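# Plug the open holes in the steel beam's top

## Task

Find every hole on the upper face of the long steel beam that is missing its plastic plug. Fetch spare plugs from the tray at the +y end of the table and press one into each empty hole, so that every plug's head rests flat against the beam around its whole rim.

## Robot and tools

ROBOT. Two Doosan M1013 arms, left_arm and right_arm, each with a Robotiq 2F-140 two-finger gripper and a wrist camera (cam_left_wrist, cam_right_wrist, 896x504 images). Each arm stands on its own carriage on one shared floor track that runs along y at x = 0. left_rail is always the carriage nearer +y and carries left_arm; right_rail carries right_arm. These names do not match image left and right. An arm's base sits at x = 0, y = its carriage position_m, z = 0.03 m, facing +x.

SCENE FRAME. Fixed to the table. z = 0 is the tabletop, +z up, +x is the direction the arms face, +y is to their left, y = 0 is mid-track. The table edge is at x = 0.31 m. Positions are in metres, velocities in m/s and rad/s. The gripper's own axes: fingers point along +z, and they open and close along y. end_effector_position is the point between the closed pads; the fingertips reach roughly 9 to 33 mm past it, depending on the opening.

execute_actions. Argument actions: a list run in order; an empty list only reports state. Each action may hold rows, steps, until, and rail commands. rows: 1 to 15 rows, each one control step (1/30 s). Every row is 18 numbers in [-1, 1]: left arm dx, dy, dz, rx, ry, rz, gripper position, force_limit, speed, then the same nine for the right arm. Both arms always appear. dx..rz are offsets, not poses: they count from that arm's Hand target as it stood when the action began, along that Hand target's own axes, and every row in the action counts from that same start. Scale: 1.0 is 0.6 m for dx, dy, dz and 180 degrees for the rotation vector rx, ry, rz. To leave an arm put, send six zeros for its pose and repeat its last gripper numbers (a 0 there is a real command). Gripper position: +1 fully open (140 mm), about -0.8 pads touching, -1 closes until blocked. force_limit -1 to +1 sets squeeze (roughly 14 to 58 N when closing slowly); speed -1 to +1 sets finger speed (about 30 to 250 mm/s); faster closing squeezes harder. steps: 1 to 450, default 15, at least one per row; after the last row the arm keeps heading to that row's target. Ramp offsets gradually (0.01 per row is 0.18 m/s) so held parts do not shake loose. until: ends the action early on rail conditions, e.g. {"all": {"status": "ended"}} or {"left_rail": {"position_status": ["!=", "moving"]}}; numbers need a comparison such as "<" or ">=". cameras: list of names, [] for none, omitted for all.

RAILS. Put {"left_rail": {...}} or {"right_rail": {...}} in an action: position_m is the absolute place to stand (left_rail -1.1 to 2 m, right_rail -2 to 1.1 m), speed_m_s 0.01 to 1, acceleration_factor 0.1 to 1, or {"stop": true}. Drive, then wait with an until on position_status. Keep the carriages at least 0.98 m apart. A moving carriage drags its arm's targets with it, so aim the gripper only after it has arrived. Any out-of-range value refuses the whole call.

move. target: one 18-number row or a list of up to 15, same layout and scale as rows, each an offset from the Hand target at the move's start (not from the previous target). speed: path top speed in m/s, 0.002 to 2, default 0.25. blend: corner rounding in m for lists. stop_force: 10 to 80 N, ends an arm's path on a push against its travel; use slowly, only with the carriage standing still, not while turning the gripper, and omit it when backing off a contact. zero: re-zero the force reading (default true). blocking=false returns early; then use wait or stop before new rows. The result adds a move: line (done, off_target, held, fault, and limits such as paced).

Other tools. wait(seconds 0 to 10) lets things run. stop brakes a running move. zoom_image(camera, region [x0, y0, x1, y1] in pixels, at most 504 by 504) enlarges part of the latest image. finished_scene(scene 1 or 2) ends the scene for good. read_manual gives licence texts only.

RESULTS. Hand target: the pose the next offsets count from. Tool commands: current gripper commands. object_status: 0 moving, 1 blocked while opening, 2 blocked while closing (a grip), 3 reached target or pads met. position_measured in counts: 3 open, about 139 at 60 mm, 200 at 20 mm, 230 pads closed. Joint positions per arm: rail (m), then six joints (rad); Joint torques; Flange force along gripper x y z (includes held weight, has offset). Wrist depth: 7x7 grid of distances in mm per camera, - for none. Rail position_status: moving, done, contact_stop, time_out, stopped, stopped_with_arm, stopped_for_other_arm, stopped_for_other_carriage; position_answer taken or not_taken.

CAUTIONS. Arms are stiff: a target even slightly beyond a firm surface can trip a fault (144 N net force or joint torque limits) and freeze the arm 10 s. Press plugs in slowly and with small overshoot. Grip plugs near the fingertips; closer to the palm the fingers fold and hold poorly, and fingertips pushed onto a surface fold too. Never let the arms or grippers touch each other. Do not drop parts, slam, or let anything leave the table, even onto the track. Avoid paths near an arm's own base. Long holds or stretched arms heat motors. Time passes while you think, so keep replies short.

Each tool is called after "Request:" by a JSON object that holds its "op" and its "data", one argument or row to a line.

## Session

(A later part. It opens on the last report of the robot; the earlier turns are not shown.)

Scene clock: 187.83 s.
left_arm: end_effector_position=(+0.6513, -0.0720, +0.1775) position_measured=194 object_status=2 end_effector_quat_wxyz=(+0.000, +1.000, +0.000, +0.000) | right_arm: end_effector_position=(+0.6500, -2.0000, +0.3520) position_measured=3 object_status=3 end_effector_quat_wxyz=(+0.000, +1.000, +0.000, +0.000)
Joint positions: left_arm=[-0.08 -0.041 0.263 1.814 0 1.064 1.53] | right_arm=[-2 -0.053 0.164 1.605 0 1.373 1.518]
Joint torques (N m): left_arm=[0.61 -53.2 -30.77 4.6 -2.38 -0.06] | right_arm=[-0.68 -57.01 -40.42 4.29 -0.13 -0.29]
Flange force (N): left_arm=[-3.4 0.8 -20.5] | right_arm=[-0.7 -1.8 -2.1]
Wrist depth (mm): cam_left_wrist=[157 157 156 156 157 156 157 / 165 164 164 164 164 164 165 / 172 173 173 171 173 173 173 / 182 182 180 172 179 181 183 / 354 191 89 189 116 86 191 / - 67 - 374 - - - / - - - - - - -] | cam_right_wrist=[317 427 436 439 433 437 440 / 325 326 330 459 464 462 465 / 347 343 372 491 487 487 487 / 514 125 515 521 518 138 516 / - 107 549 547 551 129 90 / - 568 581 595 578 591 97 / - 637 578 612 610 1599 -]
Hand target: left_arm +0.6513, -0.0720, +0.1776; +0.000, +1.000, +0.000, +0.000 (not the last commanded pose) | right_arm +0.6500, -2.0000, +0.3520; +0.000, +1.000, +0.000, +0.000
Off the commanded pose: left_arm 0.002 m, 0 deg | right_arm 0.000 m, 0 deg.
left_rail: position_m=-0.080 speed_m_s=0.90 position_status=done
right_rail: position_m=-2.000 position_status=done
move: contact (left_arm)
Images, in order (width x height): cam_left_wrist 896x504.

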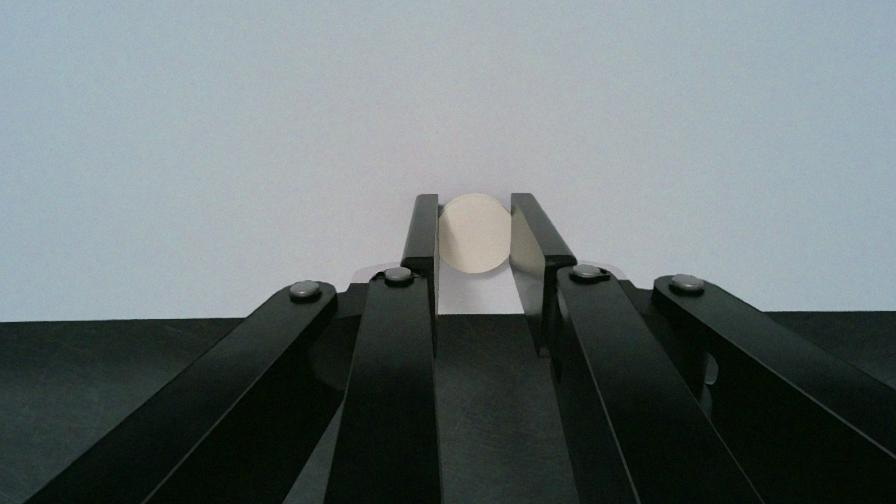

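Same as before; release, press, verify.

Request:
{"op": "execute_actions", "data": {
  "actions": [
    {"rows":[[0,0,-0.0015,0,0,0,-1,0,-1,0,0,0,0,0,0,1,1,1]],"steps":15},
    {"rows":[[0,0,0,0,0,0,-0.167,0,-1,0,0,0,0,0,0,1,1,1]],"steps":50}
  ],
  "cameras": []
}}

Request:
{"op": "move", "data": {
  "target": [
    [0,0,-0.0342,0,0,0,-0.167,0,0, 0,0,0,0,0,0,1,1,1],
    [0,0,-0.035,0,0,0,-1,0,0, 0,0,0,0,0,0,1,1,1]
  ],
  "speed": 0.08,
  "cameras": []
}}

Request:
{"op": "move", "data": {
  "target": [0,0,0.02,0,0,0,-1,0,0, 0,0,0,0,0,0,1,1,1],
  "speed": 0.05,
  "cameras": []
}}

Request:
{"op": "move", "data": {
  "target": [0,0,0.03,0,0,0,-1,0,0, 0,0,0,0,0,0,1,1,1],
  "speed": 0.01,
  "stop_force": 70,
  "cameras": []
}}

Request:
{"op": "move", "data": {
  "target": [0,0,-0.02,0,0,0,-1,0,0, 0,0,0,0,0,0,1,1,1],
  "speed": 0.05,
  "cameras": []
}}

Request:
{"op": "move", "data": {
  "target": [0,0,0.03,0,0,0,-1,0,0, 0,0,0,0,0,0,1,1,1],
  "speed": 0.01,
  "stop_force": 12,
  "cameras": []
}}

Request:
{"op": "move", "data": {
  "target": [-0.07,0,-0.13,0,0,0,-1,0,0, 0,0,0,0,0,0,1,1,1],
  "speed": 0.15,
  "cameras": ["cam_left_wrist"]
}}

Request:
{"op": "execute_actions", "data": {
  "actions": [
    {"left_rail":{"position_m":2.0,"speed_m_s":1.0,"acceleration_factor":0.7},"steps":300,"until":{"all":{"status":"ended"}}}
  ],
  "cameras": []
}}

Scene clock: 204.83 s.
left_arm: end_effector_position=(+0.6513, -0.0720, +0.1785) position_measured=150 object_status=3 end_effector_quat_wxyz=(+0.000, +1.000, +0.000, +0.000) | right_arm: end_effector_position=(+0.6500, -2.0000, +0.3520) position_measured=3 object_status=3 end_effector_quat_wxyz=(+0.000, +1.000, +0.000, +0.000)
Joint positions: left_arm=[-0.08 -0.041 0.262 1.813 0 1.065 1.53] | right_arm=[-2 -0.053 0.164 1.605 0 1.373 1.518]
Joint torques (N m): left_arm=[-0.72 -66.03 -36.18 3.83 -0.27 -0.01] | right_arm=[-0.43 -57.3 -40.48 4.24 -0.16 -0.25]
Flange force (N): left_arm=[3.4 -1.4 -1.7] | right_arm=[-0.1 -1.3 -2.0]
Flange force at the end of the 1st action (N): left_arm=[0.9 0.5 -7.7] | right_arm=[0.3 -1.0 -2.4]
Wrist depth (mm): cam_left_wrist=[157 157 157 157 157 157 157 / 165 165 165 165 165 165 165 / 173 174 173 172 174 174 174 / 184 183 179 179 135 181 183 / 192 89 96 354 135 92 81 / - 70 68 377 378 - - / - - - 404 403 - 72] | cam_right_wrist=[316 430 434 436 435 441 440 / 328 328 331 462 462 465 464 / 348 344 350 488 493 491 487 / 513 125 515 513 519 137 513 / - 107 552 549 547 128 97 / - 562 590 572 584 591 97 / - 624 600 585 615 1653 -]
Hand target: left_arm +0.6513, -0.0720, +0.1785; +0.000, +1.000, +0.000, +0.000 | right_arm +0.6500, -2.0000, +0.3520; +0.000, +1.000, +0.000, +0.000
Off the commanded pose: left_arm 0.000 m, 0 deg | right_arm 0.000 m, 0 deg.
left_rail: position_m=-0.080 speed_m_s=0.90 position_status=done
right_rail: position_m=-2.000 position_status=done
No camera images: "cameras" was empty.

Scene clock: 206.33 s.
left_arm: end_effector_position=(+0.6513, -0.0720, +0.1995) position_measured=233 object_status=3 end_effector_quat_wxyz=(+0.000, +1.000, +0.000, +0.000) | right_arm: end_effector_position=(+0.6500, -2.0000, +0.3520) position_measured=3 object_status=3 end_effector_quat_wxyz=(+0.000, +1.000, +0.000, +0.000)
Joint positions: left_arm=[-0.08 -0.041 0.246 1.792 0 1.103 1.53] | right_arm=[-2 -0.053 0.164 1.605 0 1.373 1.518]
Joint torques (N m): left_arm=[-0.78 -64.82 -36.93 3.89 -0.28 -0.06] | right_arm=[-0.62 -57.29 -40.37 4.25 -0.18 -0.31]
Flange force (N): left_arm=[3.2 -1.6 -1.7] | right_arm=[-0.7 -1.8 -2.4]
Wrist depth (mm): cam_left_wrist=[177 176 177 176 177 177 177 / 185 185 185 185 185 185 186 / 195 195 195 193 195 195 195 / 206 205 206 121 204 207 206 / 380 373 84 88 89 86 381 / 398 - 72 - - - 398 / - - - - - 71 -] | cam_right_wrist=[318 428 434 437 435 441 441 / 329 327 331 461 465 466 460 / 345 346 354 490 489 485 492 / 513 125 514 515 519 138 511 / - 107 550 549 552 128 97 / - 580 590 587 573 592 97 / - 668 606 592 610 1620 -]
Hand target: left_arm +0.6513, -0.0720, +0.1995; +0.000, +1.000, +0.000, +0.000 | right_arm +0.6500, -2.0000, +0.3520; +0.000, +1.000, +0.000, +0.000
Off the commanded pose: left_arm 0.000 m, 0 deg | right_arm 0.000 m, 0 deg.
left_rail: position_m=-0.080 speed_m_s=0.90 position_status=done
right_rail: position_m=-2.000 position_status=done
move: done
No camera images: "cameras" was empty.

Scene clock: 207.07 s.
left_arm: end_effector_position=(+0.6513, -0.0720, +0.1875) position_measured=233 object_status=3 end_effector_quat_wxyz=(+0.000, +1.000, +0.000, +0.000) | right_arm: end_effector_position=(+0.6500, -2.0000, +0.3520) position_measured=3 object_status=3 end_effector_quat_wxyz=(+0.000, +1.000, +0.000, +0.000)
Joint positions: left_arm=[-0.08 -0.041 0.255 1.804 0 1.081 1.53] | right_arm=[-2 -0.053 0.164 1.605 0 1.373 1.518]
Joint torques (N m): left_arm=[-0.61 -65.61 -36.53 3.79 -0.42 -0.03] | right_arm=[-0.56 -57.29 -40.35 4.27 -0.17 -0.27]
Flange force (N): left_arm=[4.0 -1.3 -1.3] | right_arm=[-0.3 -1.4 -2.5]
Wrist depth (mm): cam_left_wrist=[166 166 166 166 165 165 166 / 174 174 174 173 174 174 174 / - 183 182 182 183 183 183 / 193 192 193 121 191 193 193 / 366 361 84 88 89 86 367 / 385 - 72 - - - 383 / - - - - - 71 -] | cam_right_wrist=[317 427 431 438 438 444 443 / 327 328 332 463 460 462 462 / 345 346 351 495 488 487 490 / 515 125 519 518 524 138 513 / - 107 539 546 550 129 90 / - 569 590 587 568 588 97 / - 604 610 607 603 1642 -]
Hand target: left_arm +0.6513, -0.0720, +0.1875; +0.000, +1.000, +0.000, +0.000 | right_arm +0.6500, -2.0000, +0.3520; +0.000, +1.000, +0.000, +0.000
Off the commanded pose: left_arm 0.000 m, 0 deg | right_arm 0.000 m, 0 deg.
left_rail: position_m=-0.080 speed_m_s=0.90 position_status=done
right_rail: position_m=-2.000 position_status=done
move: done
No camera images: "cameras" was empty.

Scene clock: 208.80 s.
left_arm: end_effector_position=(+0.6515, -0.0720, +0.1766) position_measured=233 object_status=3 end_effector_quat_wxyz=(+0.000, +1.000, +0.000, +0.001) | right_arm: end_effector_position=(+0.6500, -2.0000, +0.3520) position_measured=3 object_status=3 end_effector_quat_wxyz=(+0.000, +1.000, +0.000, +0.000)
Joint positions: left_arm=[-0.08 -0.041 0.264 1.815 0 1.061 1.53] | right_arm=[-2 -0.053 0.164 1.605 0 1.373 1.518]
Joint torques (N m): left_arm=[-1.82 -5.79 -6.87 3.66 -8.22 -0.07] | right_arm=[-0.55 -57.25 -40.32 4.21 -0.15 -0.28]
Flange force (N): left_arm=[-23.3 -2.6 -92.6] | right_arm=[-0.1 -1.5 -2.1]
Wrist depth (mm): cam_left_wrist=[157 156 156 154 156 156 156 / 164 164 164 164 164 164 164 / 173 172 172 171 172 173 172 / 182 182 182 122 180 182 182 / 353 191 84 88 89 86 354 / 372 - 72 - - - - / - - - - - 71 -] | cam_right_wrist=[318 428 437 438 438 438 441 / 326 327 332 461 462 466 467 / 346 345 349 484 488 493 493 / 515 125 515 512 516 138 509 / - 107 542 550 550 129 90 / - 574 585 587 584 585 97 / - 659 612 581 612 1610 -]
Hand target: left_arm +0.6515, -0.0720, +0.1766; +0.000, +1.000, +0.000, +0.001 (not the last commanded pose) | right_arm +0.6500, -2.0000, +0.3520; +0.000, +1.000, +0.000, +0.000
Off the commanded pose: left_arm 0.007 m, 0 deg | right_arm 0.000 m, 0 deg.
left_rail: position_m=-0.080 speed_m_s=0.90 position_status=done
right_rail: position_m=-2.000 position_status=done
move: contact (left_arm)
No camera images: "cameras" was empty.

Scene clock: 209.53 s.
left_arm: end_effector_position=(+0.6514, -0.0720, +0.1885) position_measured=233 object_status=3 end_effector_quat_wxyz=(+0.000, +1.000, +0.000, +0.001) | right_arm: end_effector_position=(+0.6500, -2.0000, +0.3520) position_measured=3 object_status=3 end_effector_quat_wxyz=(+0.000, +1.000, +0.000, +0.000)
Joint positions: left_arm=[-0.08 -0.041 0.254 1.803 0 1.083 1.53] | right_arm=[-2 -0.053 0.164 1.605 0 1.373 1.518]
Joint torques (N m): left_arm=[-0.89 -65.16 -36.39 3.86 -0.33 -0.06] | right_arm=[-0.3 -57.24 -40.55 4.21 -0.08 -0.25]
Flange force (N): left_arm=[3.6 -2.0 -1.7] | right_arm=[-0.4 -1.2 -1.8]
Wrist depth (mm): cam_left_wrist=[167 166 166 166 166 166 167 / 175 174 175 174 175 175 175 / 184 184 183 182 184 184 184 / 194 194 194 112 192 194 194 / 366 362 84 88 89 86 364 / 384 - 72 - - - 384 / - - - - - 71 -] | cam_right_wrist=[318 426 431 438 438 438 445 / 327 327 331 464 461 461 467 / 344 344 370 484 490 494 488 / 516 125 523 517 516 137 513 / - 107 544 553 550 128 97 / - 580 581 594 585 587 97 / - 618 610 618 606 1610 -]
Hand target: left_arm +0.6514, -0.0720, +0.1886; +0.000, +1.000, +0.000, +0.001 | right_arm +0.6500, -2.0000, +0.3520; +0.000, +1.000, +0.000, +0.000
Off the commanded pose: left_arm 0.000 m, 0 deg | right_arm 0.000 m, 0 deg.
left_rail: position_m=-0.080 speed_m_s=0.90 position_status=done
right_rail: position_m=-2.000 position_status=done
move: done
No camera images: "cameras" was empty.

Scene clock: 211.27 s.
left_arm: end_effector_position=(+0.6515, -0.0720, +0.1775) position_measured=233 object_status=3 end_effector_quat_wxyz=(+0.000, +1.000, +0.000, +0.001) | right_arm: end_effector_position=(+0.6500, -2.0000, +0.3520) position_measured=3 object_status=3 end_effector_quat_wxyz=(+0.000, +1.000, +0.000, +0.000)
Joint positions: left_arm=[-0.08 -0.041 0.263 1.814 0 1.063 1.53] | right_arm=[-2 -0.053 0.164 1.605 0 1.373 1.518]
Joint torques (N m): left_arm=[-1.38 -47.6 -26.74 3.7 -2.41 -0.06] | right_arm=[-0.46 -57.55 -40.62 4.3 -0.12 -0.25]
Flange force (N): left_arm=[-4.1 -2.4 -29.4] | right_arm=[0.0 -1.2 -1.8]
Wrist depth (mm): cam_left_wrist=[157 156 157 156 156 156 157 / 165 164 164 164 164 164 164 / 173 173 173 171 173 173 173 / 183 182 182 122 181 183 182 / 353 191 84 88 89 86 353 / 369 - 72 - - - 371 / - - - - - 71 -] | cam_right_wrist=[316 428 431 438 437 441 442 / 325 328 331 460 462 463 465 / 347 343 350 487 492 491 486 / 509 125 512 519 514 138 514 / - 107 551 545 549 128 90 / - 578 581 578 576 590 97 / - 604 613 592 612 1568 -]
Hand target: left_arm +0.6515, -0.0720, +0.1775; +0.000, +1.000, +0.000, +0.001 (not the last commanded pose) | right_arm +0.6500, -2.0000, +0.3520; +0.000, +1.000, +0.000, +0.000
Off the commanded pose: left_arm 0.007 m, 0 deg | right_arm 0.000 m, 0 deg.
left_rail: position_m=-0.080 speed_m_s=0.90 position_status=done
right_rail: position_m=-2.000 position_status=done
move: contact (left_arm)
No camera images: "cameras" was empty.

Scene clock: 212.27 s.
left_arm: end_effector_position=(+0.6094, -0.0720, +0.2553) position_measured=233 object_status=3 end_effector_quat_wxyz=(+0.000, +1.000, +0.000, +0.001) | right_arm: end_effector_position=(+0.6500, -2.0000, +0.3520) position_measured=3 object_status=3 end_effector_quat_wxyz=(+0.000, +1.000, +0.000, +0.000)
Joint positions: left_arm=[-0.08 -0.043 0.144 1.808 0 1.188 1.527] | right_arm=[-2 -0.053 0.164 1.605 0 1.373 1.518]
Joint torques (N m): left_arm=[-0.85 -56.37 -38.36 4.05 -0.31 -0.01] | right_arm=[-0.2 -57.38 -40.4 4.23 -0.09 -0.29]
Flange force (N): left_arm=[3.8 -2.0 -1.9] | right_arm=[-0.1 -1.2 -2.4]
Wrist depth (mm): cam_left_wrist=[229 228 229 228 228 228 229 / 241 240 239 237 241 240 240 / 395 398 396 250 398 397 394 / 419 419 418 121 416 421 425 / 442 440 84 88 89 86 442 / 469 - 72 - - - 462 / - - - - - 71 -] | cam_right_wrist=[316 428 435 435 437 442 441 / 326 326 335 460 463 464 459 / 345 345 350 484 488 487 491 / 514 125 517 523 518 138 519 / - 107 547 551 546 129 90 / - 581 582 588 588 584 97 / - 626 615 601 609 1631 -]
Hand target: left_arm +0.6094, -0.0720, +0.2554; +0.000, +1.000, +0.000, +0.001 | right_arm +0.6500, -2.0000, +0.3520; +0.000, +1.000, +0.000, +0.000
Off the commanded pose: left_arm 0.000 m, 0 deg | right_arm 0.000 m, 0 deg.
left_rail: position_m=-0.080 speed_m_s=0.90 position_status=done
right_rail: position_m=-2.000 position_status=done
move: done
Images, in order (width x height): cam_left_wrist 896x504.

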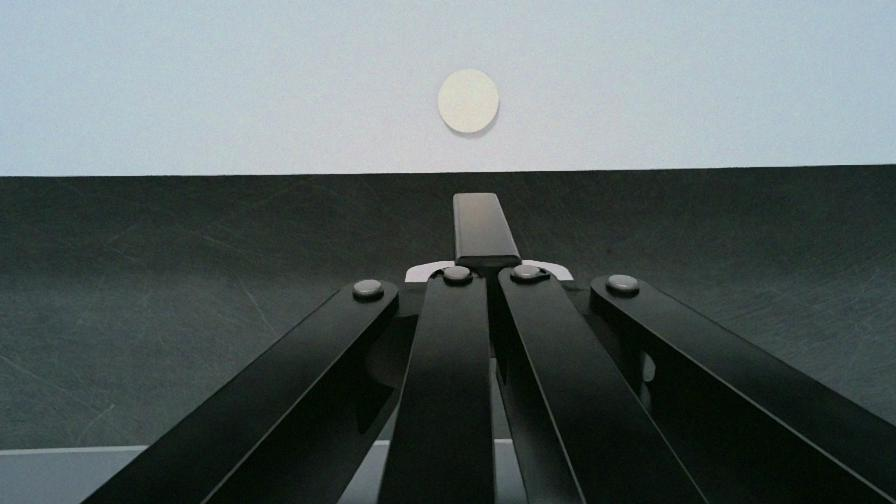

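Scene clock: 215.70 s.
left_arm: end_effector_position=(+0.6094, +2.0079, +0.2554) position_measured=233 object_status=3 end_effector_quat_wxyz=(+0.000, +1.000, +0.000, +0.001) | right_arm: end_effector_position=(+0.6500, -2.0000, +0.3520) position_measured=3 object_status=3 end_effector_quat_wxyz=(+0.000, +1.000, +0.000, +0.000)
Joint positions: left_arm=[2 -0.044 0.144 1.808 0 1.188 1.527] | right_arm=[-2 -0.053 0.164 1.605 0 1.373 1.518]
Joint torques (N m): left_arm=[-0.93 -55.52 -38.56 4.02 -0.28 -0.06] | right_arm=[-0.45 -57.28 -40.49 4.23 -0.16 -0.31]
Flange force (N): left_arm=[3.4 -1.8 -1.3] | right_arm=[-0.4 -1.4 -1.9]
Wrist depth (mm): cam_left_wrist=[359 360 358 360 359 361 360 / 378 379 378 376 376 377 379 / 397 398 397 394 398 398 399 / 418 420 415 121 415 419 419 / 445 438 84 88 89 86 446 / 465 - 72 - - - 463 / - - - - - 71 -] | cam_right_wrist=[318 427 437 440 439 440 439 / 330 328 334 466 466 462 465 / 346 346 366 487 488 487 488 / 510 124 525 516 516 138 515 / - 107 546 556 553 128 97 / - 585 578 581 578 591 97 / - - 594 613 610 1578 -]
Hand target: left_arm +0.6094, +2.0080, +0.2554; +0.000, +1.000, +0.000, +0.001 | right_arm +0.6500, -2.0000, +0.3520; +0.000, +1.000, +0.000, +0.000
Tool commands: left_gripper/position=-1.0 left_gripper/force_limit=+0.0 left_gripper/speed=+0.0 right_gripper/position=+1.0 right_gripper/force_limit=+1.0 right_gripper/speed=+1.0
Off the commanded pose: left_arm 0.000 m, 0 deg | right_arm 0.000 m, 0 deg.
left_rail: position_m=2.000 position_status=done
right_rail: position_m=-2.000 position_status=done
No camera images: "cameras" was empty.

Request:
{"op": "move", "data": {
  "target": [
    [0.1742,-0.9758,0.2,0,0,0,-1,0,0, 0,0,0,0,0,0,1,1,1],
    [0.1742,-0.9758,0.308,0,0,0,-0.167,0,0, 0,0,0,0,0,0,1,1,1]
  ],
  "speed": [0.35,0.1],
  "cameras": ["cam_left_wrist"]
}}

Scene clock: 224.73 s.
left_arm: end_effector_position=(+0.7142, +2.5936, +0.0707) position_measured=150 object_status=0 end_effector_quat_wxyz=(+0.000, +1.000, +0.000, +0.001) | right_arm: end_effector_position=(+0.6500, -2.0000, +0.3520) position_measured=3 object_status=3 end_effector_quat_wxyz=(+0.000, +1.000, +0.000, +0.000)
Joint positions: left_arm=[2 0.657 0.745 1.26 -0.001 1.136 2.228] | right_arm=[-2 -0.053 0.164 1.605 0 1.373 1.518]
Joint torques (N m): left_arm=[-0.66 -112.51 -37.58 3.93 -0.29 -0.04] | right_arm=[-0.35 -57.35 -40.56 4.24 -0.11 -0.27]
Flange force (N): left_arm=[5.1 -5.1 0.5] | right_arm=[-0.5 -1.3 -2.0]
Wrist depth (mm): cam_left_wrist=[187 187 187 178 187 187 188 / 200 196 196 188 196 196 197 / 987 207 207 197 204 208 207 / 1050 217 213 210 134 215 217 / 1108 88 96 228 216 92 81 / - 70 68 238 246 - - / - - - 255 262 - 72] | cam_right_wrist=[319 430 437 435 438 444 437 / 327 326 331 466 462 466 465 / 346 345 349 490 492 487 489 / 517 125 521 514 517 138 509 / - 107 552 549 550 129 90 / - 576 568 585 585 592 97 / - 637 609 600 607 1642 -]
Hand target: left_arm +0.7142, +2.5935, +0.0707; +0.000, +1.000, +0.000, +0.001 | right_arm +0.6500, -2.0000, +0.3520; +0.000, +1.000, +0.000, +0.000
Off the commanded pose: left_arm 0.000 m, 0 deg | right_arm 0.000 m, 0 deg.
left_rail: position_m=2.000 position_status=done
right_rail: position_m=-2.000 position_status=done
move: done
Images, in order (width x height): cam_left_wrist 896x504.

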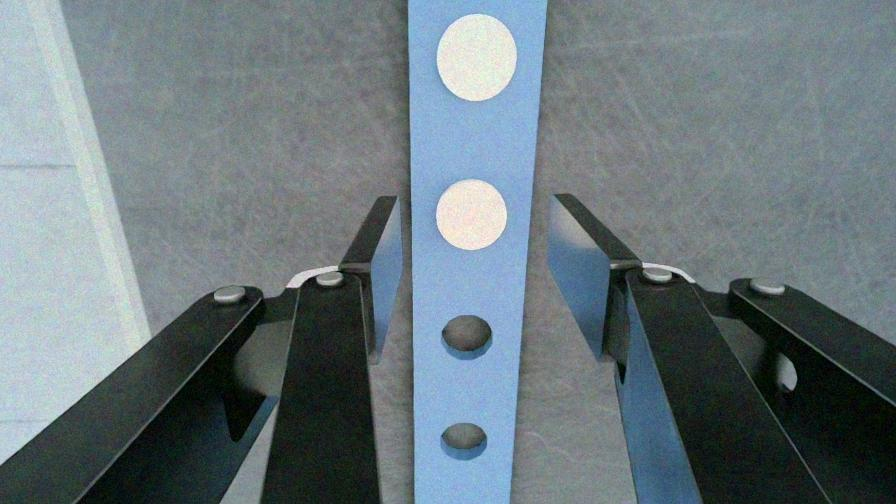

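Request:
{"op": "move", "data": {
  "target": [-0.0013,0.0003,0.0468,0,0,0,-0.167,0,0, 0,0,0,0,0,0,1,1,1],
  "speed": 0.05,
  "cameras": ["cam_left_wrist"]
}}

Request:
{"op": "execute_actions", "data": {
  "actions": [
    {"rows":[[0,0,0,0,0,0,-1,0,-1,0,0,0,0,0,0,1,1,1]],"steps":60}
  ],
  "cameras": []
}}

Request:
{"op": "move", "data": {
  "target": [0,0,-0.15,0,0,0,-1,0,-1, 0,0,0,0,0,0,1,1,1],
  "speed": 0.06,
  "cameras": ["cam_left_wrist"]
}}

Scene clock: 236.40 s.
left_arm: end_effector_position=(+0.7134, +2.5933, +0.0427) position_measured=150 object_status=3 end_effector_quat_wxyz=(+0.000, +1.000, +0.000, +0.001) | right_arm: end_effector_position=(+0.6500, -2.0000, +0.3520) position_measured=3 object_status=3 end_effector_quat_wxyz=(+0.000, +1.000, +0.000, +0.000)
Joint positions: left_arm=[2 0.657 0.765 1.279 -0.001 1.097 2.228] | right_arm=[-2 -0.053 0.164 1.605 0 1.373 1.518]
Joint torques (N m): left_arm=[-0.72 -113.25 -36.7 3.86 -0.27 -0.03] | right_arm=[-0.33 -57.35 -40.6 4.29 -0.1 -0.3]
Flange force (N): left_arm=[4.5 -5.8 0.3] | right_arm=[-0.7 -1.3 -2.1]
Wrist depth (mm): cam_left_wrist=[161 161 162 151 159 161 161 / 169 169 171 161 168 169 169 / 178 178 178 170 176 178 178 / 189 188 184 177 157 186 188 / 1046 89 96 190 188 92 81 / - 70 68 206 209 - - / - - - 218 222 - 72] | cam_right_wrist=[319 428 433 435 441 438 439 / 328 328 332 456 467 462 463 / 345 346 349 485 489 493 490 / 509 124 517 515 516 138 516 / - 107 555 551 550 129 97 / - 576 580 569 577 585 97 / - 646 598 600 606 1578 -]
Hand target: left_arm +0.7134, +2.5933, +0.0426; +0.000, +1.000, +0.000, +0.001 | right_arm +0.6500, -2.0000, +0.3520; +0.000, +1.000, +0.000, +0.000
Off the commanded pose: left_arm 0.000 m, 0 deg | right_arm 0.000 m, 0 deg.
left_rail: position_m=2.000 position_status=done
right_rail: position_m=-2.000 position_status=done
move: done
Images, in order (width x height): cam_left_wrist 896x504.

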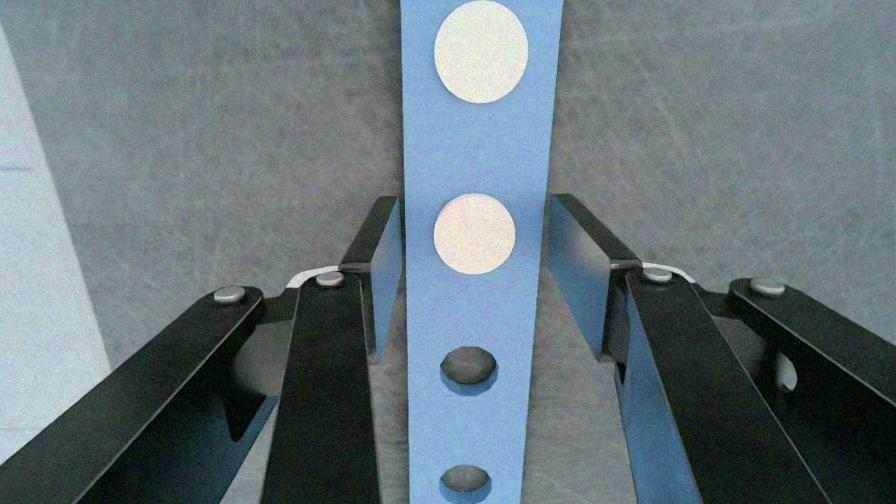

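Scene clock: 238.60 s.
left_arm: end_effector_position=(+0.7134, +2.5933, +0.0426) position_measured=194 object_status=2 end_effector_quat_wxyz=(+0.000, +1.000, +0.000, +0.001) | right_arm: end_effector_position=(+0.6500, -2.0000, +0.3520) position_measured=3 object_status=3 end_effector_quat_wxyz=(+0.000, +1.000, +0.000, +0.000)
Joint positions: left_arm=[2 0.657 0.765 1.279 -0.001 1.097 2.228] | right_arm=[-2 -0.053 0.164 1.605 0 1.373 1.518]
Joint torques (N m): left_arm=[-1.23 -105.47 -32.59 3.67 -0.18 -0.04] | right_arm=[-0.72 -57.31 -40.38 4.24 -0.11 -0.27]
Flange force (N): left_arm=[4.2 -5.4 -8.1] | right_arm=[-0.1 -1.7 -1.9]
Wrist depth (mm): cam_left_wrist=[161 161 161 150 159 161 161 / 169 169 170 161 167 169 169 / 178 177 178 168 176 178 178 / 190 188 186 133 183 187 188 / 1050 197 89 185 116 87 196 / - 67 - 204 - - - / - - - 223 - - -] | cam_right_wrist=[316 429 437 438 438 439 442 / 326 327 336 462 464 462 463 / 345 346 348 487 486 490 493 / 516 125 512 519 521 138 505 / - 107 549 545 551 129 90 / - 580 574 594 578 590 97 / - 639 613 587 616 1578 -]
Hand target: left_arm +0.7134, +2.5933, +0.0426; +0.000, +1.000, +0.000, +0.001 | right_arm +0.6500, -2.0000, +0.3520; +0.000, +1.000, +0.000, +0.000
Off the commanded pose: left_arm 0.000 m, 0 deg | right_arm 0.000 m, 0 deg.
left_rail: position_m=2.000 position_status=done
right_rail: position_m=-2.000 position_status=done
No camera images: "cameras" was empty.

Scene clock: 240.40 s.
left_arm: end_effector_position=(+0.7133, +2.5933, +0.1326) position_measured=194 object_status=2 end_effector_quat_wxyz=(+0.000, +1.000, +0.000, +0.001) | right_arm: end_effector_position=(+0.6500, -2.0000, +0.3520) position_measured=3 object_status=3 end_effector_quat_wxyz=(+0.000, +1.000, +0.000, +0.000)
Joint positions: left_arm=[2 0.657 0.704 1.214 -0.001 1.223 2.228] | right_arm=[-2 -0.053 0.164 1.605 0 1.373 1.518]
Joint torques (N m): left_arm=[-0.8 -110.89 -39.41 4.1 -0.13 -0.03] | right_arm=[-0.58 -57.49 -40.54 4.26 -0.18 -0.3]
Flange force (N): left_arm=[4.0 -4.6 0.3] | right_arm=[0.3 -1.5 -1.8]
Wrist depth (mm): cam_left_wrist=[962 244 244 237 244 244 245 / 998 256 257 251 256 257 256 / 1071 273 270 258 270 270 270 / 1136 290 281 134 279 285 285 / 1193 - 89 111 116 86 294 / - 67 - 307 - - - / - - - 332 - - -] | cam_right_wrist=[318 427 435 436 435 438 438 / 326 325 331 459 463 465 462 / 344 344 348 494 486 492 489 / 513 125 524 516 522 138 509 / - 107 547 553 552 129 90 / - 576 574 580 578 592 97 / - - 609 609 612 1631 -]
Hand target: left_arm +0.7133, +2.5933, +0.1326; +0.000, +1.000, +0.000, +0.001 | right_arm +0.6500, -2.0000, +0.3520; +0.000, +1.000, +0.000, +0.000
Off the commanded pose: left_arm 0.000 m, 0 deg | right_arm 0.000 m, 0 deg.
left_rail: position_m=2.000 position_status=done
right_rail: position_m=-2.000 position_status=done
move: done
Images, in order (width x height): cam_left_wrist 896x504.

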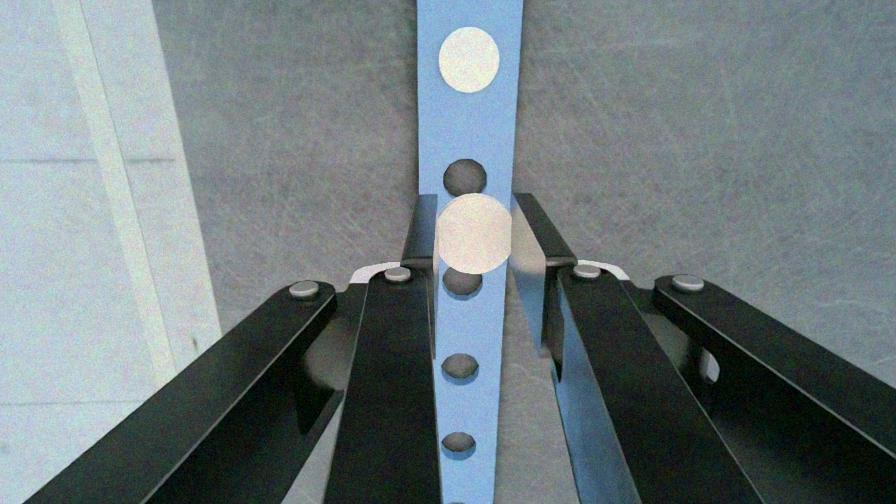

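Request:
{"op": "move", "data": {
  "target": [-0.0972,0.9888,-0.2457,0,0,0,-1,0,-1, 0,0,0,0,0,0,1,1,1],
  "speed": 0.35,
  "cameras": []
}}

Request:
{"op": "execute_actions", "data": {
  "actions": [
    {"left_rail":{"position_m":-1.02,"speed_m_s":1.0,"acceleration_factor":0.6},"steps":350,"until":{"all":{"status":"ended"}}}
  ],
  "cameras": []
}}

Request:
{"op": "move", "data": {
  "target": [0,0.57,0,0,0,0,-1,0,-1, 0,0,0,0,0,0,1,1,1],
  "speed": 0.25,
  "cameras": ["cam_left_wrist"]
}}

Scene clock: 251.83 s.
left_arm: end_effector_position=(+0.6548, +2.0001, +0.2800) position_measured=194 object_status=2 end_effector_quat_wxyz=(+0.000, +1.000, +0.000, +0.001) | right_arm: end_effector_position=(+0.6500, -2.0000, +0.3520) position_measured=3 object_status=3 end_effector_quat_wxyz=(+0.000, +1.000, +0.000, +0.000)
Joint positions: left_arm=[2 -0.053 0.2 1.694 0 1.246 1.518] | right_arm=[-2 -0.053 0.164 1.605 0 1.373 1.518]
Joint torques (N m): left_arm=[-0.48 -62.42 -39.25 4.13 -0.25 -0.07] | right_arm=[-0.77 -57.44 -40.26 4.2 -0.08 -0.26]
Flange force (N): left_arm=[3.5 -1.2 -1.8] | right_arm=[0.3 -1.8 -2.2]
Wrist depth (mm): cam_left_wrist=[381 382 383 384 382 383 382 / 401 400 402 401 399 402 402 / 422 420 418 416 420 423 420 / 446 445 441 113 147 450 445 / 473 460 89 94 116 86 466 / 492 67 - 500 - - - / - - - - - - -] | cam_right_wrist=[317 423 432 440 435 438 442 / 328 326 332 460 460 464 466 / 342 346 370 486 489 487 491 / 514 124 516 518 521 138 513 / - 107 552 552 559 128 90 / - 573 573 594 581 581 97 / - 623 590 601 621 1558 -]
Hand target: left_arm +0.6548, +2.0001, +0.2800; +0.000, +1.000, +0.000, +0.001 | right_arm +0.6500, -2.0000, +0.3520; +0.000, +1.000, +0.000, +0.000
Off the commanded pose: left_arm 0.000 m, 0 deg | right_arm 0.000 m, 0 deg.
left_rail: position_m=2.000 position_status=done
right_rail: position_m=-2.000 position_status=done
move: done
No camera images: "cameras" was empty.

Scene clock: 256.40 s.
left_arm: end_effector_position=(+0.6548, -1.0199, +0.2800) position_measured=194 object_status=2 end_effector_quat_wxyz=(+0.000, +1.000, +0.000, +0.001) | right_arm: end_effector_position=(+0.6500, -2.0000, +0.3520) position_measured=3 object_status=3 end_effector_quat_wxyz=(+0.000, +1.000, +0.000, +0.000)
Joint positions: left_arm=[-1.02 -0.053 0.2 1.694 0 1.246 1.518] | right_arm=[-2 -0.053 0.164 1.605 0 1.373 1.518]
Joint torques (N m): left_arm=[-1.15 -62.69 -39.29 4.15 -0.28 -0.07] | right_arm=[-0.58 -57.47 -40.45 4.23 -0.15 -0.23]
Flange force (N): left_arm=[3.7 -1.9 -2.0] | right_arm=[0.0 -1.5 -2.3]
Wrist depth (mm): cam_left_wrist=[254 254 254 253 254 255 251 / 264 264 263 263 265 264 264 / 278 278 278 275 277 278 278 / 445 448 291 135 287 441 446 / 472 462 89 94 116 87 467 / 497 67 - 496 - - - / - - - 557 - - -] | cam_right_wrist=[316 431 435 438 441 438 442 / 327 327 331 463 465 462 466 / 346 347 348 486 488 485 488 / 512 125 511 518 521 138 516 / - 107 551 553 550 129 90 / - 580 591 561 584 587 97 / - 627 603 584 609 1610 -]
Hand target: left_arm +0.6548, -1.0199, +0.2800; +0.000, +1.000, +0.000, +0.001 | right_arm +0.6500, -2.0000, +0.3520; +0.000, +1.000, +0.000, +0.000
Tool commands: left_gripper/position=-1.0 left_gripper/force_limit=+0.0 left_gripper/speed=-1.0 right_gripper/position=+1.0 right_gripper/force_limit=+1.0 right_gripper/speed=+1.0
Off the commanded pose: left_arm 0.000 m, 0 deg | right_arm 0.000 m, 0 deg.
left_rail: position_m=-1.020 position_status=done
right_rail: position_m=-2.000 position_status=done
No camera images: "cameras" was empty.

Scene clock: 258.23 s.
left_arm: end_effector_position=(+0.6548, -1.3619, +0.2800) position_measured=194 object_status=2 end_effector_quat_wxyz=(+0.000, +1.000, +0.000, +0.001) end_effector_velocity=(+0.000, +0.000, +0.000) end_effector_angular_velocity=(-0.001, +0.000, +0.000) | right_arm: end_effector_position=(+0.6500, -2.0000, +0.3520) position_measured=3 object_status=3 end_effector_quat_wxyz=(+0.000, +1.000, +0.000, +0.000)
Joint positions: left_arm=[-1.02 -0.528 0.33 1.525 0.001 1.286 1.042] | right_arm=[-2 -0.053 0.164 1.605 0 1.373 1.518]
Joint velocities: left_arm=[0.001 -0.001 0 -0.001 -0.001 0.001 -0.001] | right_arm=[within noise]
Joint torques (N m): left_arm=[0.11 -77.07 -39.62 4.19 -0.29 -0.07] | right_arm=[-0.58 -57.52 -40.41 4.23 -0.12 -0.29]
Flange force (N): left_arm=[4.8 2.5 -1.9] | right_arm=[-0.1 -1.5 -1.9]
Wrist depth (mm): cam_left_wrist=[254 253 253 252 254 253 252 / 264 264 263 266 264 263 264 / 278 278 277 274 276 278 278 / 445 386 290 135 287 438 442 / 472 463 89 94 116 87 469 / 495 67 - 496 - - - / - - - - - - -] | cam_right_wrist=[317 428 430 439 438 441 440 / 327 328 335 463 462 470 462 / 343 346 368 488 491 489 491 / 512 125 521 516 512 137 516 / - 107 547 556 550 129 97 / - 570 590 591 587 598 97 / - 659 615 607 609 1676 -]
Hand target: left_arm +0.6548, -1.3620, +0.2800; +0.000, +1.000, +0.000, +0.001 | right_arm +0.6500, -2.0000, +0.3520; +0.000, +1.000, +0.000, +0.000
Off the commanded pose: left_arm 0.000 m, 0 deg | right_arm 0.000 m, 0 deg.
left_rail: position_m=-1.020 position_status=done
right_rail: position_m=-2.000 position_status=done
move: done
Images, in order (width x height): cam_left_wrist 896x504.

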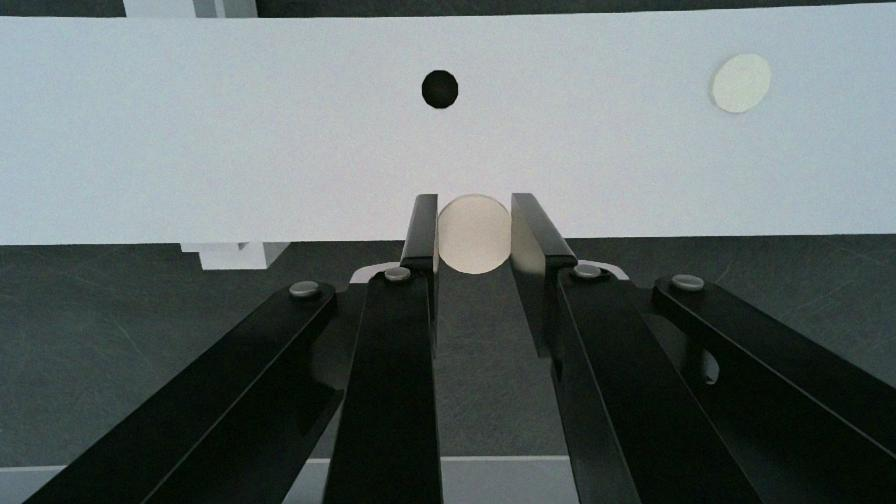

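Request:
{"op": "move", "data": {
  "target": [0.0092,-0.0227,0.1333,0,0,0,-1,0,-1, 0,0,0,0,0,0,1,1,1],
  "speed": 0.12,
  "cameras": ["cam_left_wrist"]
}}

Request:
{"op": "zoom_image", "data": {
  "camera": "cam_left_wrist",
  "region": [350, 50, 600, 300]
}}

Scene clock: 264.70 s.
left_arm: end_effector_position=(+0.6604, -1.3483, +0.2001) position_measured=194 object_status=2 end_effector_quat_wxyz=(+0.000, +1.000, +0.000, +0.001) | right_arm: end_effector_position=(+0.6500, -2.0000, +0.3520) position_measured=3 object_status=3 end_effector_quat_wxyz=(+0.000, +1.000, +0.000, +0.000)
Joint positions: left_arm=[-1.02 -0.508 0.372 1.617 0.001 1.151 1.062] | right_arm=[-2 -0.053 0.164 1.605 0 1.373 1.518]
Joint torques (N m): left_arm=[-0.8 -79.21 -37.96 4 -0.39 -0.06] | right_arm=[-0.26 -57.24 -40.37 4.25 -0.11 -0.23]
Flange force (N): left_arm=[4.9 1.0 -0.9] | right_arm=[-0.3 -0.8 -2.4]
Wrist depth (mm): cam_left_wrist=[179 179 179 180 177 177 178 / 186 186 186 188 186 186 187 / 196 196 195 194 196 196 196 / 206 207 204 122 202 207 207 / 380 216 89 214 116 87 376 / 400 67 - 398 - - - / - - - 432 - - -] | cam_right_wrist=[319 431 433 438 442 445 440 / 327 326 336 461 466 462 465 / 346 345 369 486 493 483 491 / 514 125 519 515 516 137 511 / - 107 551 546 545 129 90 / - 572 590 595 570 592 97 / - 601 604 595 603 1599 -]
Hand target: left_arm +0.6604, -1.3483, +0.2001; +0.000, +1.000, +0.000, +0.001 | right_arm +0.6500, -2.0000, +0.3520; +0.000, +1.000, +0.000, +0.000
Off the commanded pose: left_arm 0.000 m, 0 deg | right_arm 0.000 m, 0 deg.
left_rail: position_m=-1.020 position_status=done
right_rail: position_m=-2.000 position_status=done
move: done
Images, in order (width x height): cam_left_wrist 896x504.

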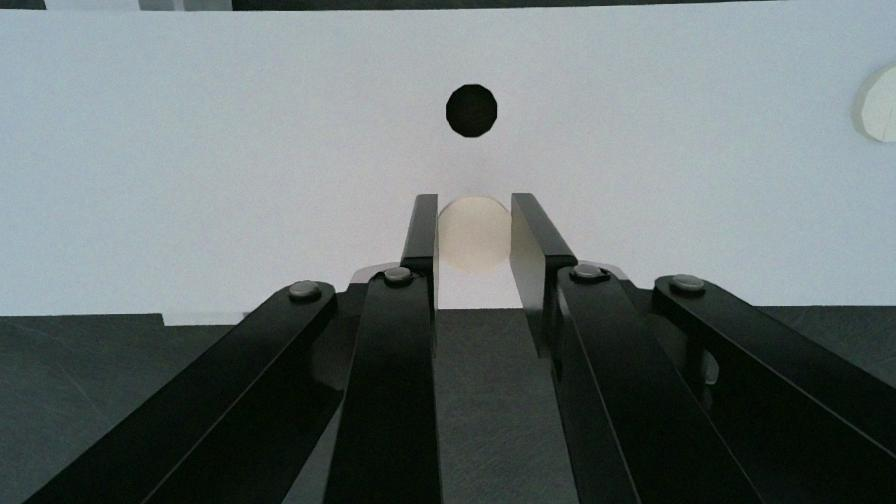

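Scaled by 2.016 from the camera's 896x504 image, which has a finer 1280x720 frame.

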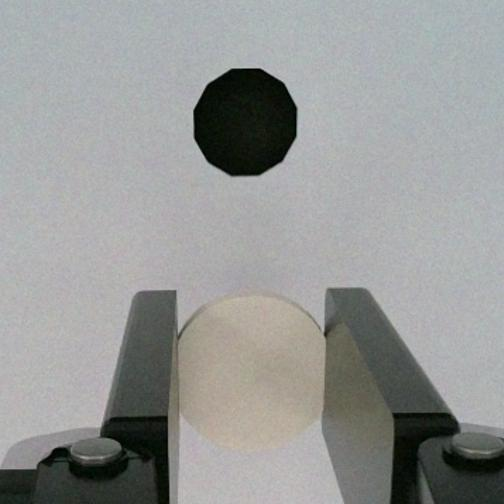

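Request:
{"op": "move", "data": {
  "target": [0.0686,-0.0003,0.02,0,0,0,-1,0,-1, 0,0,0,0,0,0,1,1,1],
  "speed": 0.05,
  "cameras": []
}}

Request:
{"op": "move", "data": {
  "target": [0,0,0.0203,0,0,0,-1,0,-1, 0,0,0,0,0,0,1,1,1],
  "speed": 0.008,
  "stop_force": 12,
  "cameras": ["cam_left_wrist"]
}}

Scene clock: 271.67 s.
left_arm: end_effector_position=(+0.7016, -1.3481, +0.1881) position_measured=194 object_status=2 end_effector_quat_wxyz=(+0.000, +1.000, +0.000, +0.001) | right_arm: end_effector_position=(+0.6500, -2.0000, +0.3520) position_measured=3 object_status=3 end_effector_quat_wxyz=(+0.000, +1.000, +0.000, +0.000)
Joint positions: left_arm=[-1.02 -0.482 0.435 1.549 0.001 1.157 1.088] | right_arm=[-2 -0.053 0.164 1.605 0 1.373 1.518]
Joint torques (N m): left_arm=[-1.11 -84.82 -37.97 3.98 -0.29 -0.06] | right_arm=[-0.52 -57.44 -40.34 4.27 -0.14 -0.27]
Flange force (N): left_arm=[4.4 0.2 -1.3] | right_arm=[0.1 -1.3 -2.2]
Wrist depth (mm): cam_left_wrist=[292 273 296 295 296 296 296 / 223 229 303 305 305 304 238 / 184 184 183 182 184 183 183 / 194 194 191 172 189 191 194 / 205 201 89 200 116 86 203 / - 67 - 215 - - - / - - - 416 - - -] | cam_right_wrist=[316 434 433 443 442 437 441 / 326 329 334 462 463 466 462 / 344 346 371 485 488 490 493 / 515 125 517 514 517 138 512 / - 107 549 546 555 128 90 / - 576 587 585 581 590 97 / - - 585 595 601 1568 -]
Hand target: left_arm +0.7016, -1.3481, +0.1881; +0.000, +1.000, +0.000, +0.001 | right_arm +0.6500, -2.0000, +0.3520; +0.000, +1.000, +0.000, +0.000
Off the commanded pose: left_arm 0.000 m, 0 deg | right_arm 0.000 m, 0 deg.
left_rail: position_m=-1.020 position_status=done
right_rail: position_m=-2.000 position_status=done
move: done
No camera images: "cameras" was empty.

Scene clock: 273.60 s.
left_arm: end_effector_position=(+0.7016, -1.3482, +0.1775) position_measured=194 object_status=2 end_effector_quat_wxyz=(+0.000, +1.000, +0.000, +0.001) | right_arm: end_effector_position=(+0.6500, -2.0000, +0.3520) position_measured=3 object_status=3 end_effector_quat_wxyz=(+0.000, +1.000, +0.000, +0.000)
Joint positions: left_arm=[-1.02 -0.482 0.442 1.559 0.001 1.139 1.088] | right_arm=[-2 -0.053 0.164 1.605 0 1.373 1.518]
Joint torques (N m): left_arm=[1.86 -70.87 -31.59 5.2 -2.18 -0.05] | right_arm=[-0.61 -57.2 -40.53 4.24 -0.11 -0.25]
Flange force (N): left_arm=[-3.0 1.5 -19.9] | right_arm=[-0.3 -1.3 -1.7]
Wrist depth (mm): cam_left_wrist=[234 271 286 287 286 287 288 / 210 229 294 295 294 294 239 / 173 172 173 171 173 172 173 / 182 182 180 172 147 182 182 / 193 191 89 188 116 87 191 / - 67 - 203 - - - / - - - 403 - - -] | cam_right_wrist=[316 426 432 438 441 440 439 / 327 327 331 462 457 460 463 / 344 345 350 484 485 488 490 / 512 125 519 516 519 138 507 / - 107 539 549 555 128 90 / - 570 585 576 587 592 97 / - 613 595 606 595 1642 -]
Hand target: left_arm +0.7016, -1.3482, +0.1775; +0.000, +1.000, +0.000, +0.001 (not the last commanded pose) | right_arm +0.6500, -2.0000, +0.3520; +0.000, +1.000, +0.000, +0.000
Off the commanded pose: left_arm 0.002 m, 0 deg | right_arm 0.000 m, 0 deg.
left_rail: position_m=-1.020 position_status=done
right_rail: position_m=-2.000 position_status=done
move: contact (left_arm)
Images, in order (width x height): cam_left_wrist 896x504.

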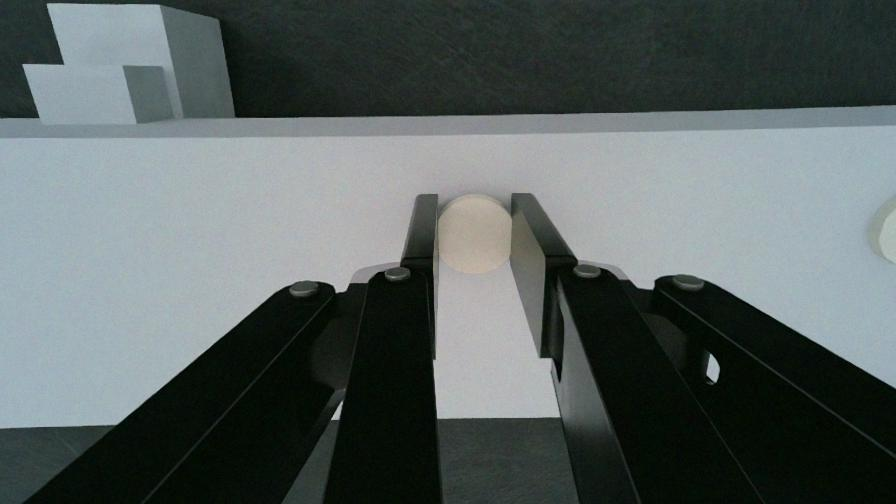

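Request:
{"op": "execute_actions", "data": {
  "actions": [
    {"rows":[[0,0,-0.0015,0,0,0,-1,0,-1,0,0,0,0,0,0,1,1,1]],"steps":15},
    {"rows":[[0,0,0,0,0,0,-0.167,0,-1,0,0,0,0,0,0,1,1,1]],"steps":50}
  ],
  "cameras": []
}}

Request:
{"op": "move", "data": {
  "target": [
    [0,0,-0.0342,0,0,0,-0.167,0,0, 0,0,0,0,0,0,1,1,1],
    [0,0,-0.035,0,0,0,-1,0,0, 0,0,0,0,0,0,1,1,1]
  ],
  "speed": 0.08,
  "cameras": []
}}

Request:
{"op": "move", "data": {
  "target": [0,0,0.02,0,0,0,-1,0,0, 0,0,0,0,0,0,1,1,1],
  "speed": 0.05,
  "cameras": []
}}

Request:
{"op": "move", "data": {
  "target": [0,0,0.03,0,0,0,-1,0,0, 0,0,0,0,0,0,1,1,1],
  "speed": 0.01,
  "stop_force": 70,
  "cameras": []
}}

Request:
{"op": "move", "data": {
  "target": [0,0,-0.02,0,0,0,-1,0,0, 0,0,0,0,0,0,1,1,1],
  "speed": 0.05,
  "cameras": []
}}

Request:
{"op": "move", "data": {
  "target": [0,0,0.03,0,0,0,-1,0,0, 0,0,0,0,0,0,1,1,1],
  "speed": 0.01,
  "stop_force": 12,
  "cameras": []
}}

Request:
{"op": "move", "data": {
  "target": [-0.07,0,-0.13,0,0,0,-1,0,0, 0,0,0,0,0,0,1,1,1],
  "speed": 0.15,
  "cameras": ["cam_left_wrist"]
}}

Scene clock: 289.90 s.
left_arm: end_effector_position=(+0.7016, -1.3482, +0.1784) position_measured=150 object_status=3 end_effector_quat_wxyz=(+0.000, +1.000, +0.000, +0.001) | right_arm: end_effector_position=(+0.6500, -2.0000, +0.3520) position_measured=3 object_status=3 end_effector_quat_wxyz=(+0.000, +1.000, +0.000, +0.000)
Joint positions: left_arm=[-1.02 -0.482 0.441 1.558 0.001 1.141 1.088] | right_arm=[-2 -0.053 0.164 1.605 0 1.373 1.518]
Joint torques (N m): left_arm=[-0.88 -85.48 -37.66 3.96 -0.29 -0.02] | right_arm=[-0.44 -57.36 -40.49 4.2 -0.11 -0.3]
Flange force (N): left_arm=[4.7 0.7 -1.3] | right_arm=[0.0 -1.1 -1.8]
Flange force at the end of the 1st action (N): left_arm=[2.0 1.1 -7.5] | right_arm=[-0.3 -1.3 -1.7]
Wrist depth (mm): cam_left_wrist=[234 272 288 289 286 288 287 / 211 228 295 296 295 295 241 / 174 173 173 175 173 173 173 / 184 183 123 179 157 181 183 / 192 89 96 194 192 92 81 / - 70 68 206 207 - - / - - - 403 402 - 72] | cam_right_wrist=[317 425 432 437 437 440 444 / 326 327 330 462 467 462 464 / 345 345 348 487 488 490 489 / 512 125 519 514 513 138 515 / - 107 552 551 552 129 90 / - 580 588 581 588 591 97 / - - 609 601 612 1610 -]
Hand target: left_arm +0.7016, -1.3482, +0.1784; +0.000, +1.000, +0.000, +0.001 | right_arm +0.6500, -2.0000, +0.3520; +0.000, +1.000, +0.000, +0.000
Off the commanded pose: left_arm 0.000 m, 0 deg | right_arm 0.000 m, 0 deg.
left_rail: position_m=-1.020 position_status=done
right_rail: position_m=-2.000 position_status=done
No camera images: "cameras" was empty.

Scene clock: 291.40 s.
left_arm: end_effector_position=(+0.7016, -1.3481, +0.1994) position_measured=233 object_status=3 end_effector_quat_wxyz=(+0.000, +1.000, +0.000, +0.001) | right_arm: end_effector_position=(+0.6500, -2.0000, +0.3520) position_measured=3 object_status=3 end_effector_quat_wxyz=(+0.000, +1.000, +0.000, +0.000)
Joint positions: left_arm=[-1.02 -0.482 0.428 1.537 0.001 1.175 1.088] | right_arm=[-2 -0.053 0.164 1.605 0 1.373 1.518]
Joint torques (N m): left_arm=[-0.97 -84.68 -38.16 4.01 -0.27 -0.03] | right_arm=[-0.92 -57.04 -40.59 4.27 -0.12 -0.28]
Flange force (N): left_arm=[4.8 0.2 -1.7] | right_arm=[-1.0 -2.1 -1.9]
Wrist depth (mm): cam_left_wrist=[303 273 308 307 306 306 307 / 229 232 315 314 315 316 240 / 195 195 195 192 197 195 194 / 206 205 205 121 203 206 206 / 218 217 84 88 89 81 217 / 228 - 72 - - - 228 / - - - - - 71 -] | cam_right_wrist=[316 432 429 439 441 439 442 / 326 328 328 458 458 463 462 / 344 345 352 489 490 490 496 / 513 125 515 522 523 138 514 / - 107 544 550 556 129 90 / - 582 574 581 581 595 97 / - 629 607 578 595 1578 -]
Hand target: left_arm +0.7016, -1.3482, +0.1994; +0.000, +1.000, +0.000, +0.001 | right_arm +0.6500, -2.0000, +0.3520; +0.000, +1.000, +0.000, +0.000
Off the commanded pose: left_arm 0.000 m, 0 deg | right_arm 0.000 m, 0 deg.
left_rail: position_m=-1.020 position_status=done
right_rail: position_m=-2.000 position_status=done
move: done
No camera images: "cameras" was empty.

Scene clock: 292.13 s.
left_arm: end_effector_position=(+0.7016, -1.3481, +0.1874) position_measured=233 object_status=3 end_effector_quat_wxyz=(+0.000, +1.000, +0.000, +0.001) | right_arm: end_effector_position=(+0.6500, -2.0000, +0.3520) position_measured=3 object_status=3 end_effector_quat_wxyz=(+0.000, +1.000, +0.000, +0.000)
Joint positions: left_arm=[-1.02 -0.482 0.435 1.549 0.001 1.156 1.088] | right_arm=[-2 -0.053 0.164 1.605 0 1.373 1.518]
Joint torques (N m): left_arm=[-0.92 -85.47 -37.94 3.99 -0.24 -0.05] | right_arm=[-0.57 -57.32 -40.51 4.25 -0.12 -0.28]
Flange force (N): left_arm=[4.8 0.9 -1.2] | right_arm=[-0.4 -1.5 -1.8]
Wrist depth (mm): cam_left_wrist=[245 273 296 295 296 295 295 / 222 229 304 304 304 306 241 / 183 183 183 182 182 183 183 / 193 193 191 121 191 193 193 / 205 202 84 88 89 86 204 / 217 - 72 - - - 214 / - - - - - 71 -] | cam_right_wrist=[318 428 435 438 433 439 439 / 325 326 331 460 462 464 460 / 345 346 350 489 487 487 492 / 511 125 513 515 523 138 511 / - 107 551 550 551 129 90 / - 597 585 591 580 580 97 / - 607 623 592 609 1642 -]
Hand target: left_arm +0.7016, -1.3482, +0.1874; +0.000, +1.000, +0.000, +0.001 | right_arm +0.6500, -2.0000, +0.3520; +0.000, +1.000, +0.000, +0.000
Off the commanded pose: left_arm 0.000 m, 0 deg | right_arm 0.000 m, 0 deg.
left_rail: position_m=-1.020 position_status=done
right_rail: position_m=-2.000 position_status=done
move: done
No camera images: "cameras" was empty.

Scene clock: 293.87 s.
left_arm: end_effector_position=(+0.7017, -1.3482, +0.1766) position_measured=233 object_status=3 end_effector_quat_wxyz=(+0.000, +1.000, +0.000, +0.001) | right_arm: end_effector_position=(+0.6500, -2.0000, +0.3520) position_measured=3 object_status=3 end_effector_quat_wxyz=(+0.000, +1.000, +0.000, +0.000)
Joint positions: left_arm=[-1.02 -0.482 0.442 1.56 0.001 1.137 1.088] | right_arm=[-2 -0.053 0.164 1.605 0 1.373 1.518]
Joint torques (N m): left_arm=[-3.01 -17.78 -8.02 3.51 -8.2 -0.03] | right_arm=[-0.45 -57.2 -40.37 4.22 -0.12 -0.25]
Flange force (N): left_arm=[-18.7 -12.7 -87.7] | right_arm=[-0.6 -1.5 -2.1]
Wrist depth (mm): cam_left_wrist=[234 272 285 285 287 287 288 / 210 237 293 294 296 295 295 / 172 173 172 171 173 173 172 / 182 182 182 122 179 182 182 / 193 193 84 88 89 86 193 / 205 - 72 - - - 202 / - - - - - 71 -] | cam_right_wrist=[317 430 435 436 438 442 444 / 326 327 331 460 464 463 465 / 347 346 349 486 486 490 489 / 516 125 512 518 518 138 514 / - 107 545 556 559 128 97 / - 577 574 581 577 592 97 / - 632 597 609 612 1631 -]
Hand target: left_arm +0.7017, -1.3482, +0.1766; +0.000, +1.000, +0.000, +0.001 (not the last commanded pose) | right_arm +0.6500, -2.0000, +0.3520; +0.000, +1.000, +0.000, +0.000
Off the commanded pose: left_arm 0.007 m, 0 deg | right_arm 0.000 m, 0 deg.
left_rail: position_m=-1.020 position_status=done
right_rail: position_m=-2.000 position_status=done
move: contact (left_arm)
No camera images: "cameras" was empty.

Scene clock: 294.60 s.
left_arm: end_effector_position=(+0.7017, -1.3482, +0.1885) position_measured=233 object_status=3 end_effector_quat_wxyz=(+0.000, +1.000, +0.000, +0.001) | right_arm: end_effector_position=(+0.6500, -2.0000, +0.3520) position_measured=3 object_status=3 end_effector_quat_wxyz=(+0.000, +1.000, +0.000, +0.000)
Joint positions: left_arm=[-1.02 -0.482 0.435 1.548 0.001 1.157 1.088] | right_arm=[-2 -0.053 0.164 1.605 0 1.373 1.518]
Joint torques (N m): left_arm=[-1.13 -84.92 -37.94 4 -0.3 -0.04] | right_arm=[-0.21 -57.43 -40.36 4.25 -0.14 -0.24]
Flange force (N): left_arm=[5.1 0.4 -1.0] | right_arm=[0.3 -0.8 -1.7]
Wrist depth (mm): cam_left_wrist=[291 273 295 296 299 296 297 / 223 226 305 306 305 305 242 / 184 184 184 181 184 184 183 / 194 194 192 121 191 194 194 / 206 203 84 88 89 86 205 / 215 - 72 - - - 215 / - - - - - 71 -] | cam_right_wrist=[318 433 434 439 440 437 438 / 328 327 330 463 463 465 463 / 343 348 351 485 485 489 494 / 514 125 523 512 514 137 514 / - 107 544 553 550 129 90 / - 578 580 584 581 595 97 / - - 607 595 594 1642 -]
Hand target: left_arm +0.7017, -1.3482, +0.1886; +0.000, +1.000, +0.000, +0.001 | right_arm +0.6500, -2.0000, +0.3520; +0.000, +1.000, +0.000, +0.000
Off the commanded pose: left_arm 0.000 m, 0 deg | right_arm 0.000 m, 0 deg.
left_rail: position_m=-1.020 position_status=done
right_rail: position_m=-2.000 position_status=done
move: done
No camera images: "cameras" was empty.

Scene clock: 296.30 s.
left_arm: end_effector_position=(+0.7018, -1.3482, +0.1776) position_measured=233 object_status=3 end_effector_quat_wxyz=(+0.000, +1.000, +0.000, +0.001) | right_arm: end_effector_position=(+0.6500, -2.0000, +0.3520) position_measured=3 object_status=3 end_effector_quat_wxyz=(+0.000, +1.000, +0.000, +0.000)
Joint positions: left_arm=[-1.02 -0.482 0.442 1.559 0.001 1.139 1.088] | right_arm=[-2 -0.053 0.164 1.605 0 1.373 1.518]
Joint torques (N m): left_arm=[-1.47 -68.64 -29.71 3.8 -1.94 -0.02] | right_arm=[-0.45 -57.35 -40.4 4.22 -0.14 -0.26]
Flange force (N): left_arm=[-0.3 -2.3 -22.8] | right_arm=[-0.1 -1.2 -2.4]
Wrist depth (mm): cam_left_wrist=[233 272 287 286 286 286 288 / - 230 296 294 294 296 294 / 173 173 173 172 173 173 173 / 183 182 183 122 179 183 183 / 193 194 84 88 89 86 193 / 203 - 72 - - - 203 / - - - - - 71 -] | cam_right_wrist=[316 425 438 436 440 438 441 / 328 327 331 464 462 461 465 / 346 346 348 488 484 487 487 / 513 125 515 517 515 138 514 / - 107 549 553 553 129 97 / - 585 576 576 582 587 97 / - 606 606 601 581 1578 -]
Hand target: left_arm +0.7018, -1.3482, +0.1776; +0.000, +1.000, +0.000, +0.001 (not the last commanded pose) | right_arm +0.6500, -2.0000, +0.3520; +0.000, +1.000, +0.000, +0.000
Off the commanded pose: left_arm 0.007 m, 0 deg | right_arm 0.000 m, 0 deg.
left_rail: position_m=-1.020 position_status=done
right_rail: position_m=-2.000 position_status=done
move: contact (left_arm)
No camera images: "cameras" was empty.

Scene clock: 297.27 s.
left_arm: end_effector_position=(+0.6596, -1.3482, +0.2554) position_measured=233 object_status=3 end_effector_quat_wxyz=(+0.000, +1.000, +0.000, +0.001) | right_arm: end_effector_position=(+0.6500, -2.0000, +0.3520) position_measured=3 object_status=3 end_effector_quat_wxyz=(+0.000, +1.000, +0.000, +0.000)
Joint positions: left_arm=[-1.02 -0.509 0.338 1.559 0.001 1.242 1.062] | right_arm=[-2 -0.053 0.164 1.605 0 1.373 1.518]
Joint torques (N m): left_arm=[-0.82 -77.51 -39.2 4.13 -0.3 -0.02] | right_arm=[-0.42 -57.49 -40.39 4.23 -0.11 -0.24]
Flange force (N): left_arm=[5.3 1.5 -1.5] | right_arm=[0.1 -1.0 -2.4]
Wrist depth (mm): cam_left_wrist=[234 232 232 352 231 231 231 / 240 240 240 243 240 240 240 / 252 253 253 249 253 252 252 / 268 267 266 121 263 266 265 / 444 438 84 88 89 86 443 / 464 - 72 - - - 465 / - - - - - 71 -] | cam_right_wrist=[318 433 433 435 439 437 439 / 328 327 330 464 464 466 462 / 346 347 372 491 490 489 491 / 517 125 513 522 515 138 519 / - 107 547 551 549 129 90 / - 559 572 582 574 594 97 / - 627 612 595 604 1631 -]
Hand target: left_arm +0.6596, -1.3482, +0.2555; +0.000, +1.000, +0.000, +0.001 | right_arm +0.6500, -2.0000, +0.3520; +0.000, +1.000, +0.000, +0.000
Off the commanded pose: left_arm 0.000 m, 0 deg | right_arm 0.000 m, 0 deg.
left_rail: position_m=-1.020 position_status=done
right_rail: position_m=-2.000 position_status=done
move: done
Images, in order (width x height): cam_left_wrist 896x504.

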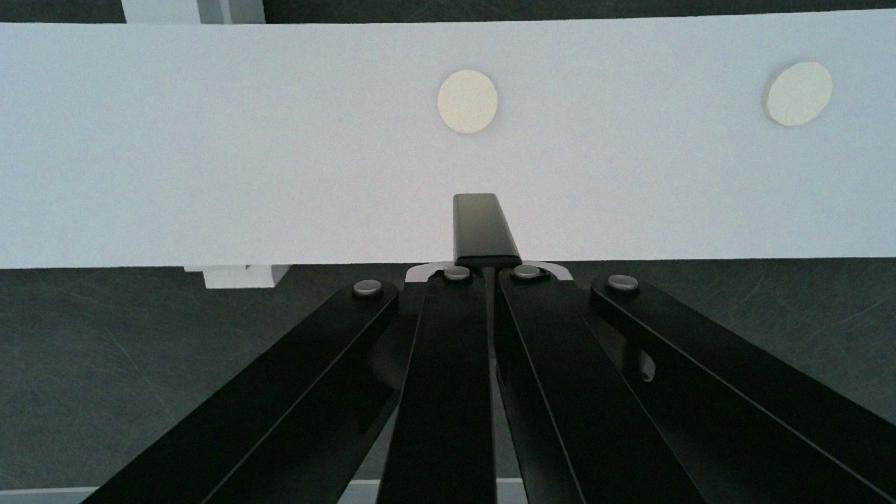

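Request:
{"op": "finished_scene", "data": {
  "scene": 2
}}

The scene is finished: the task was done.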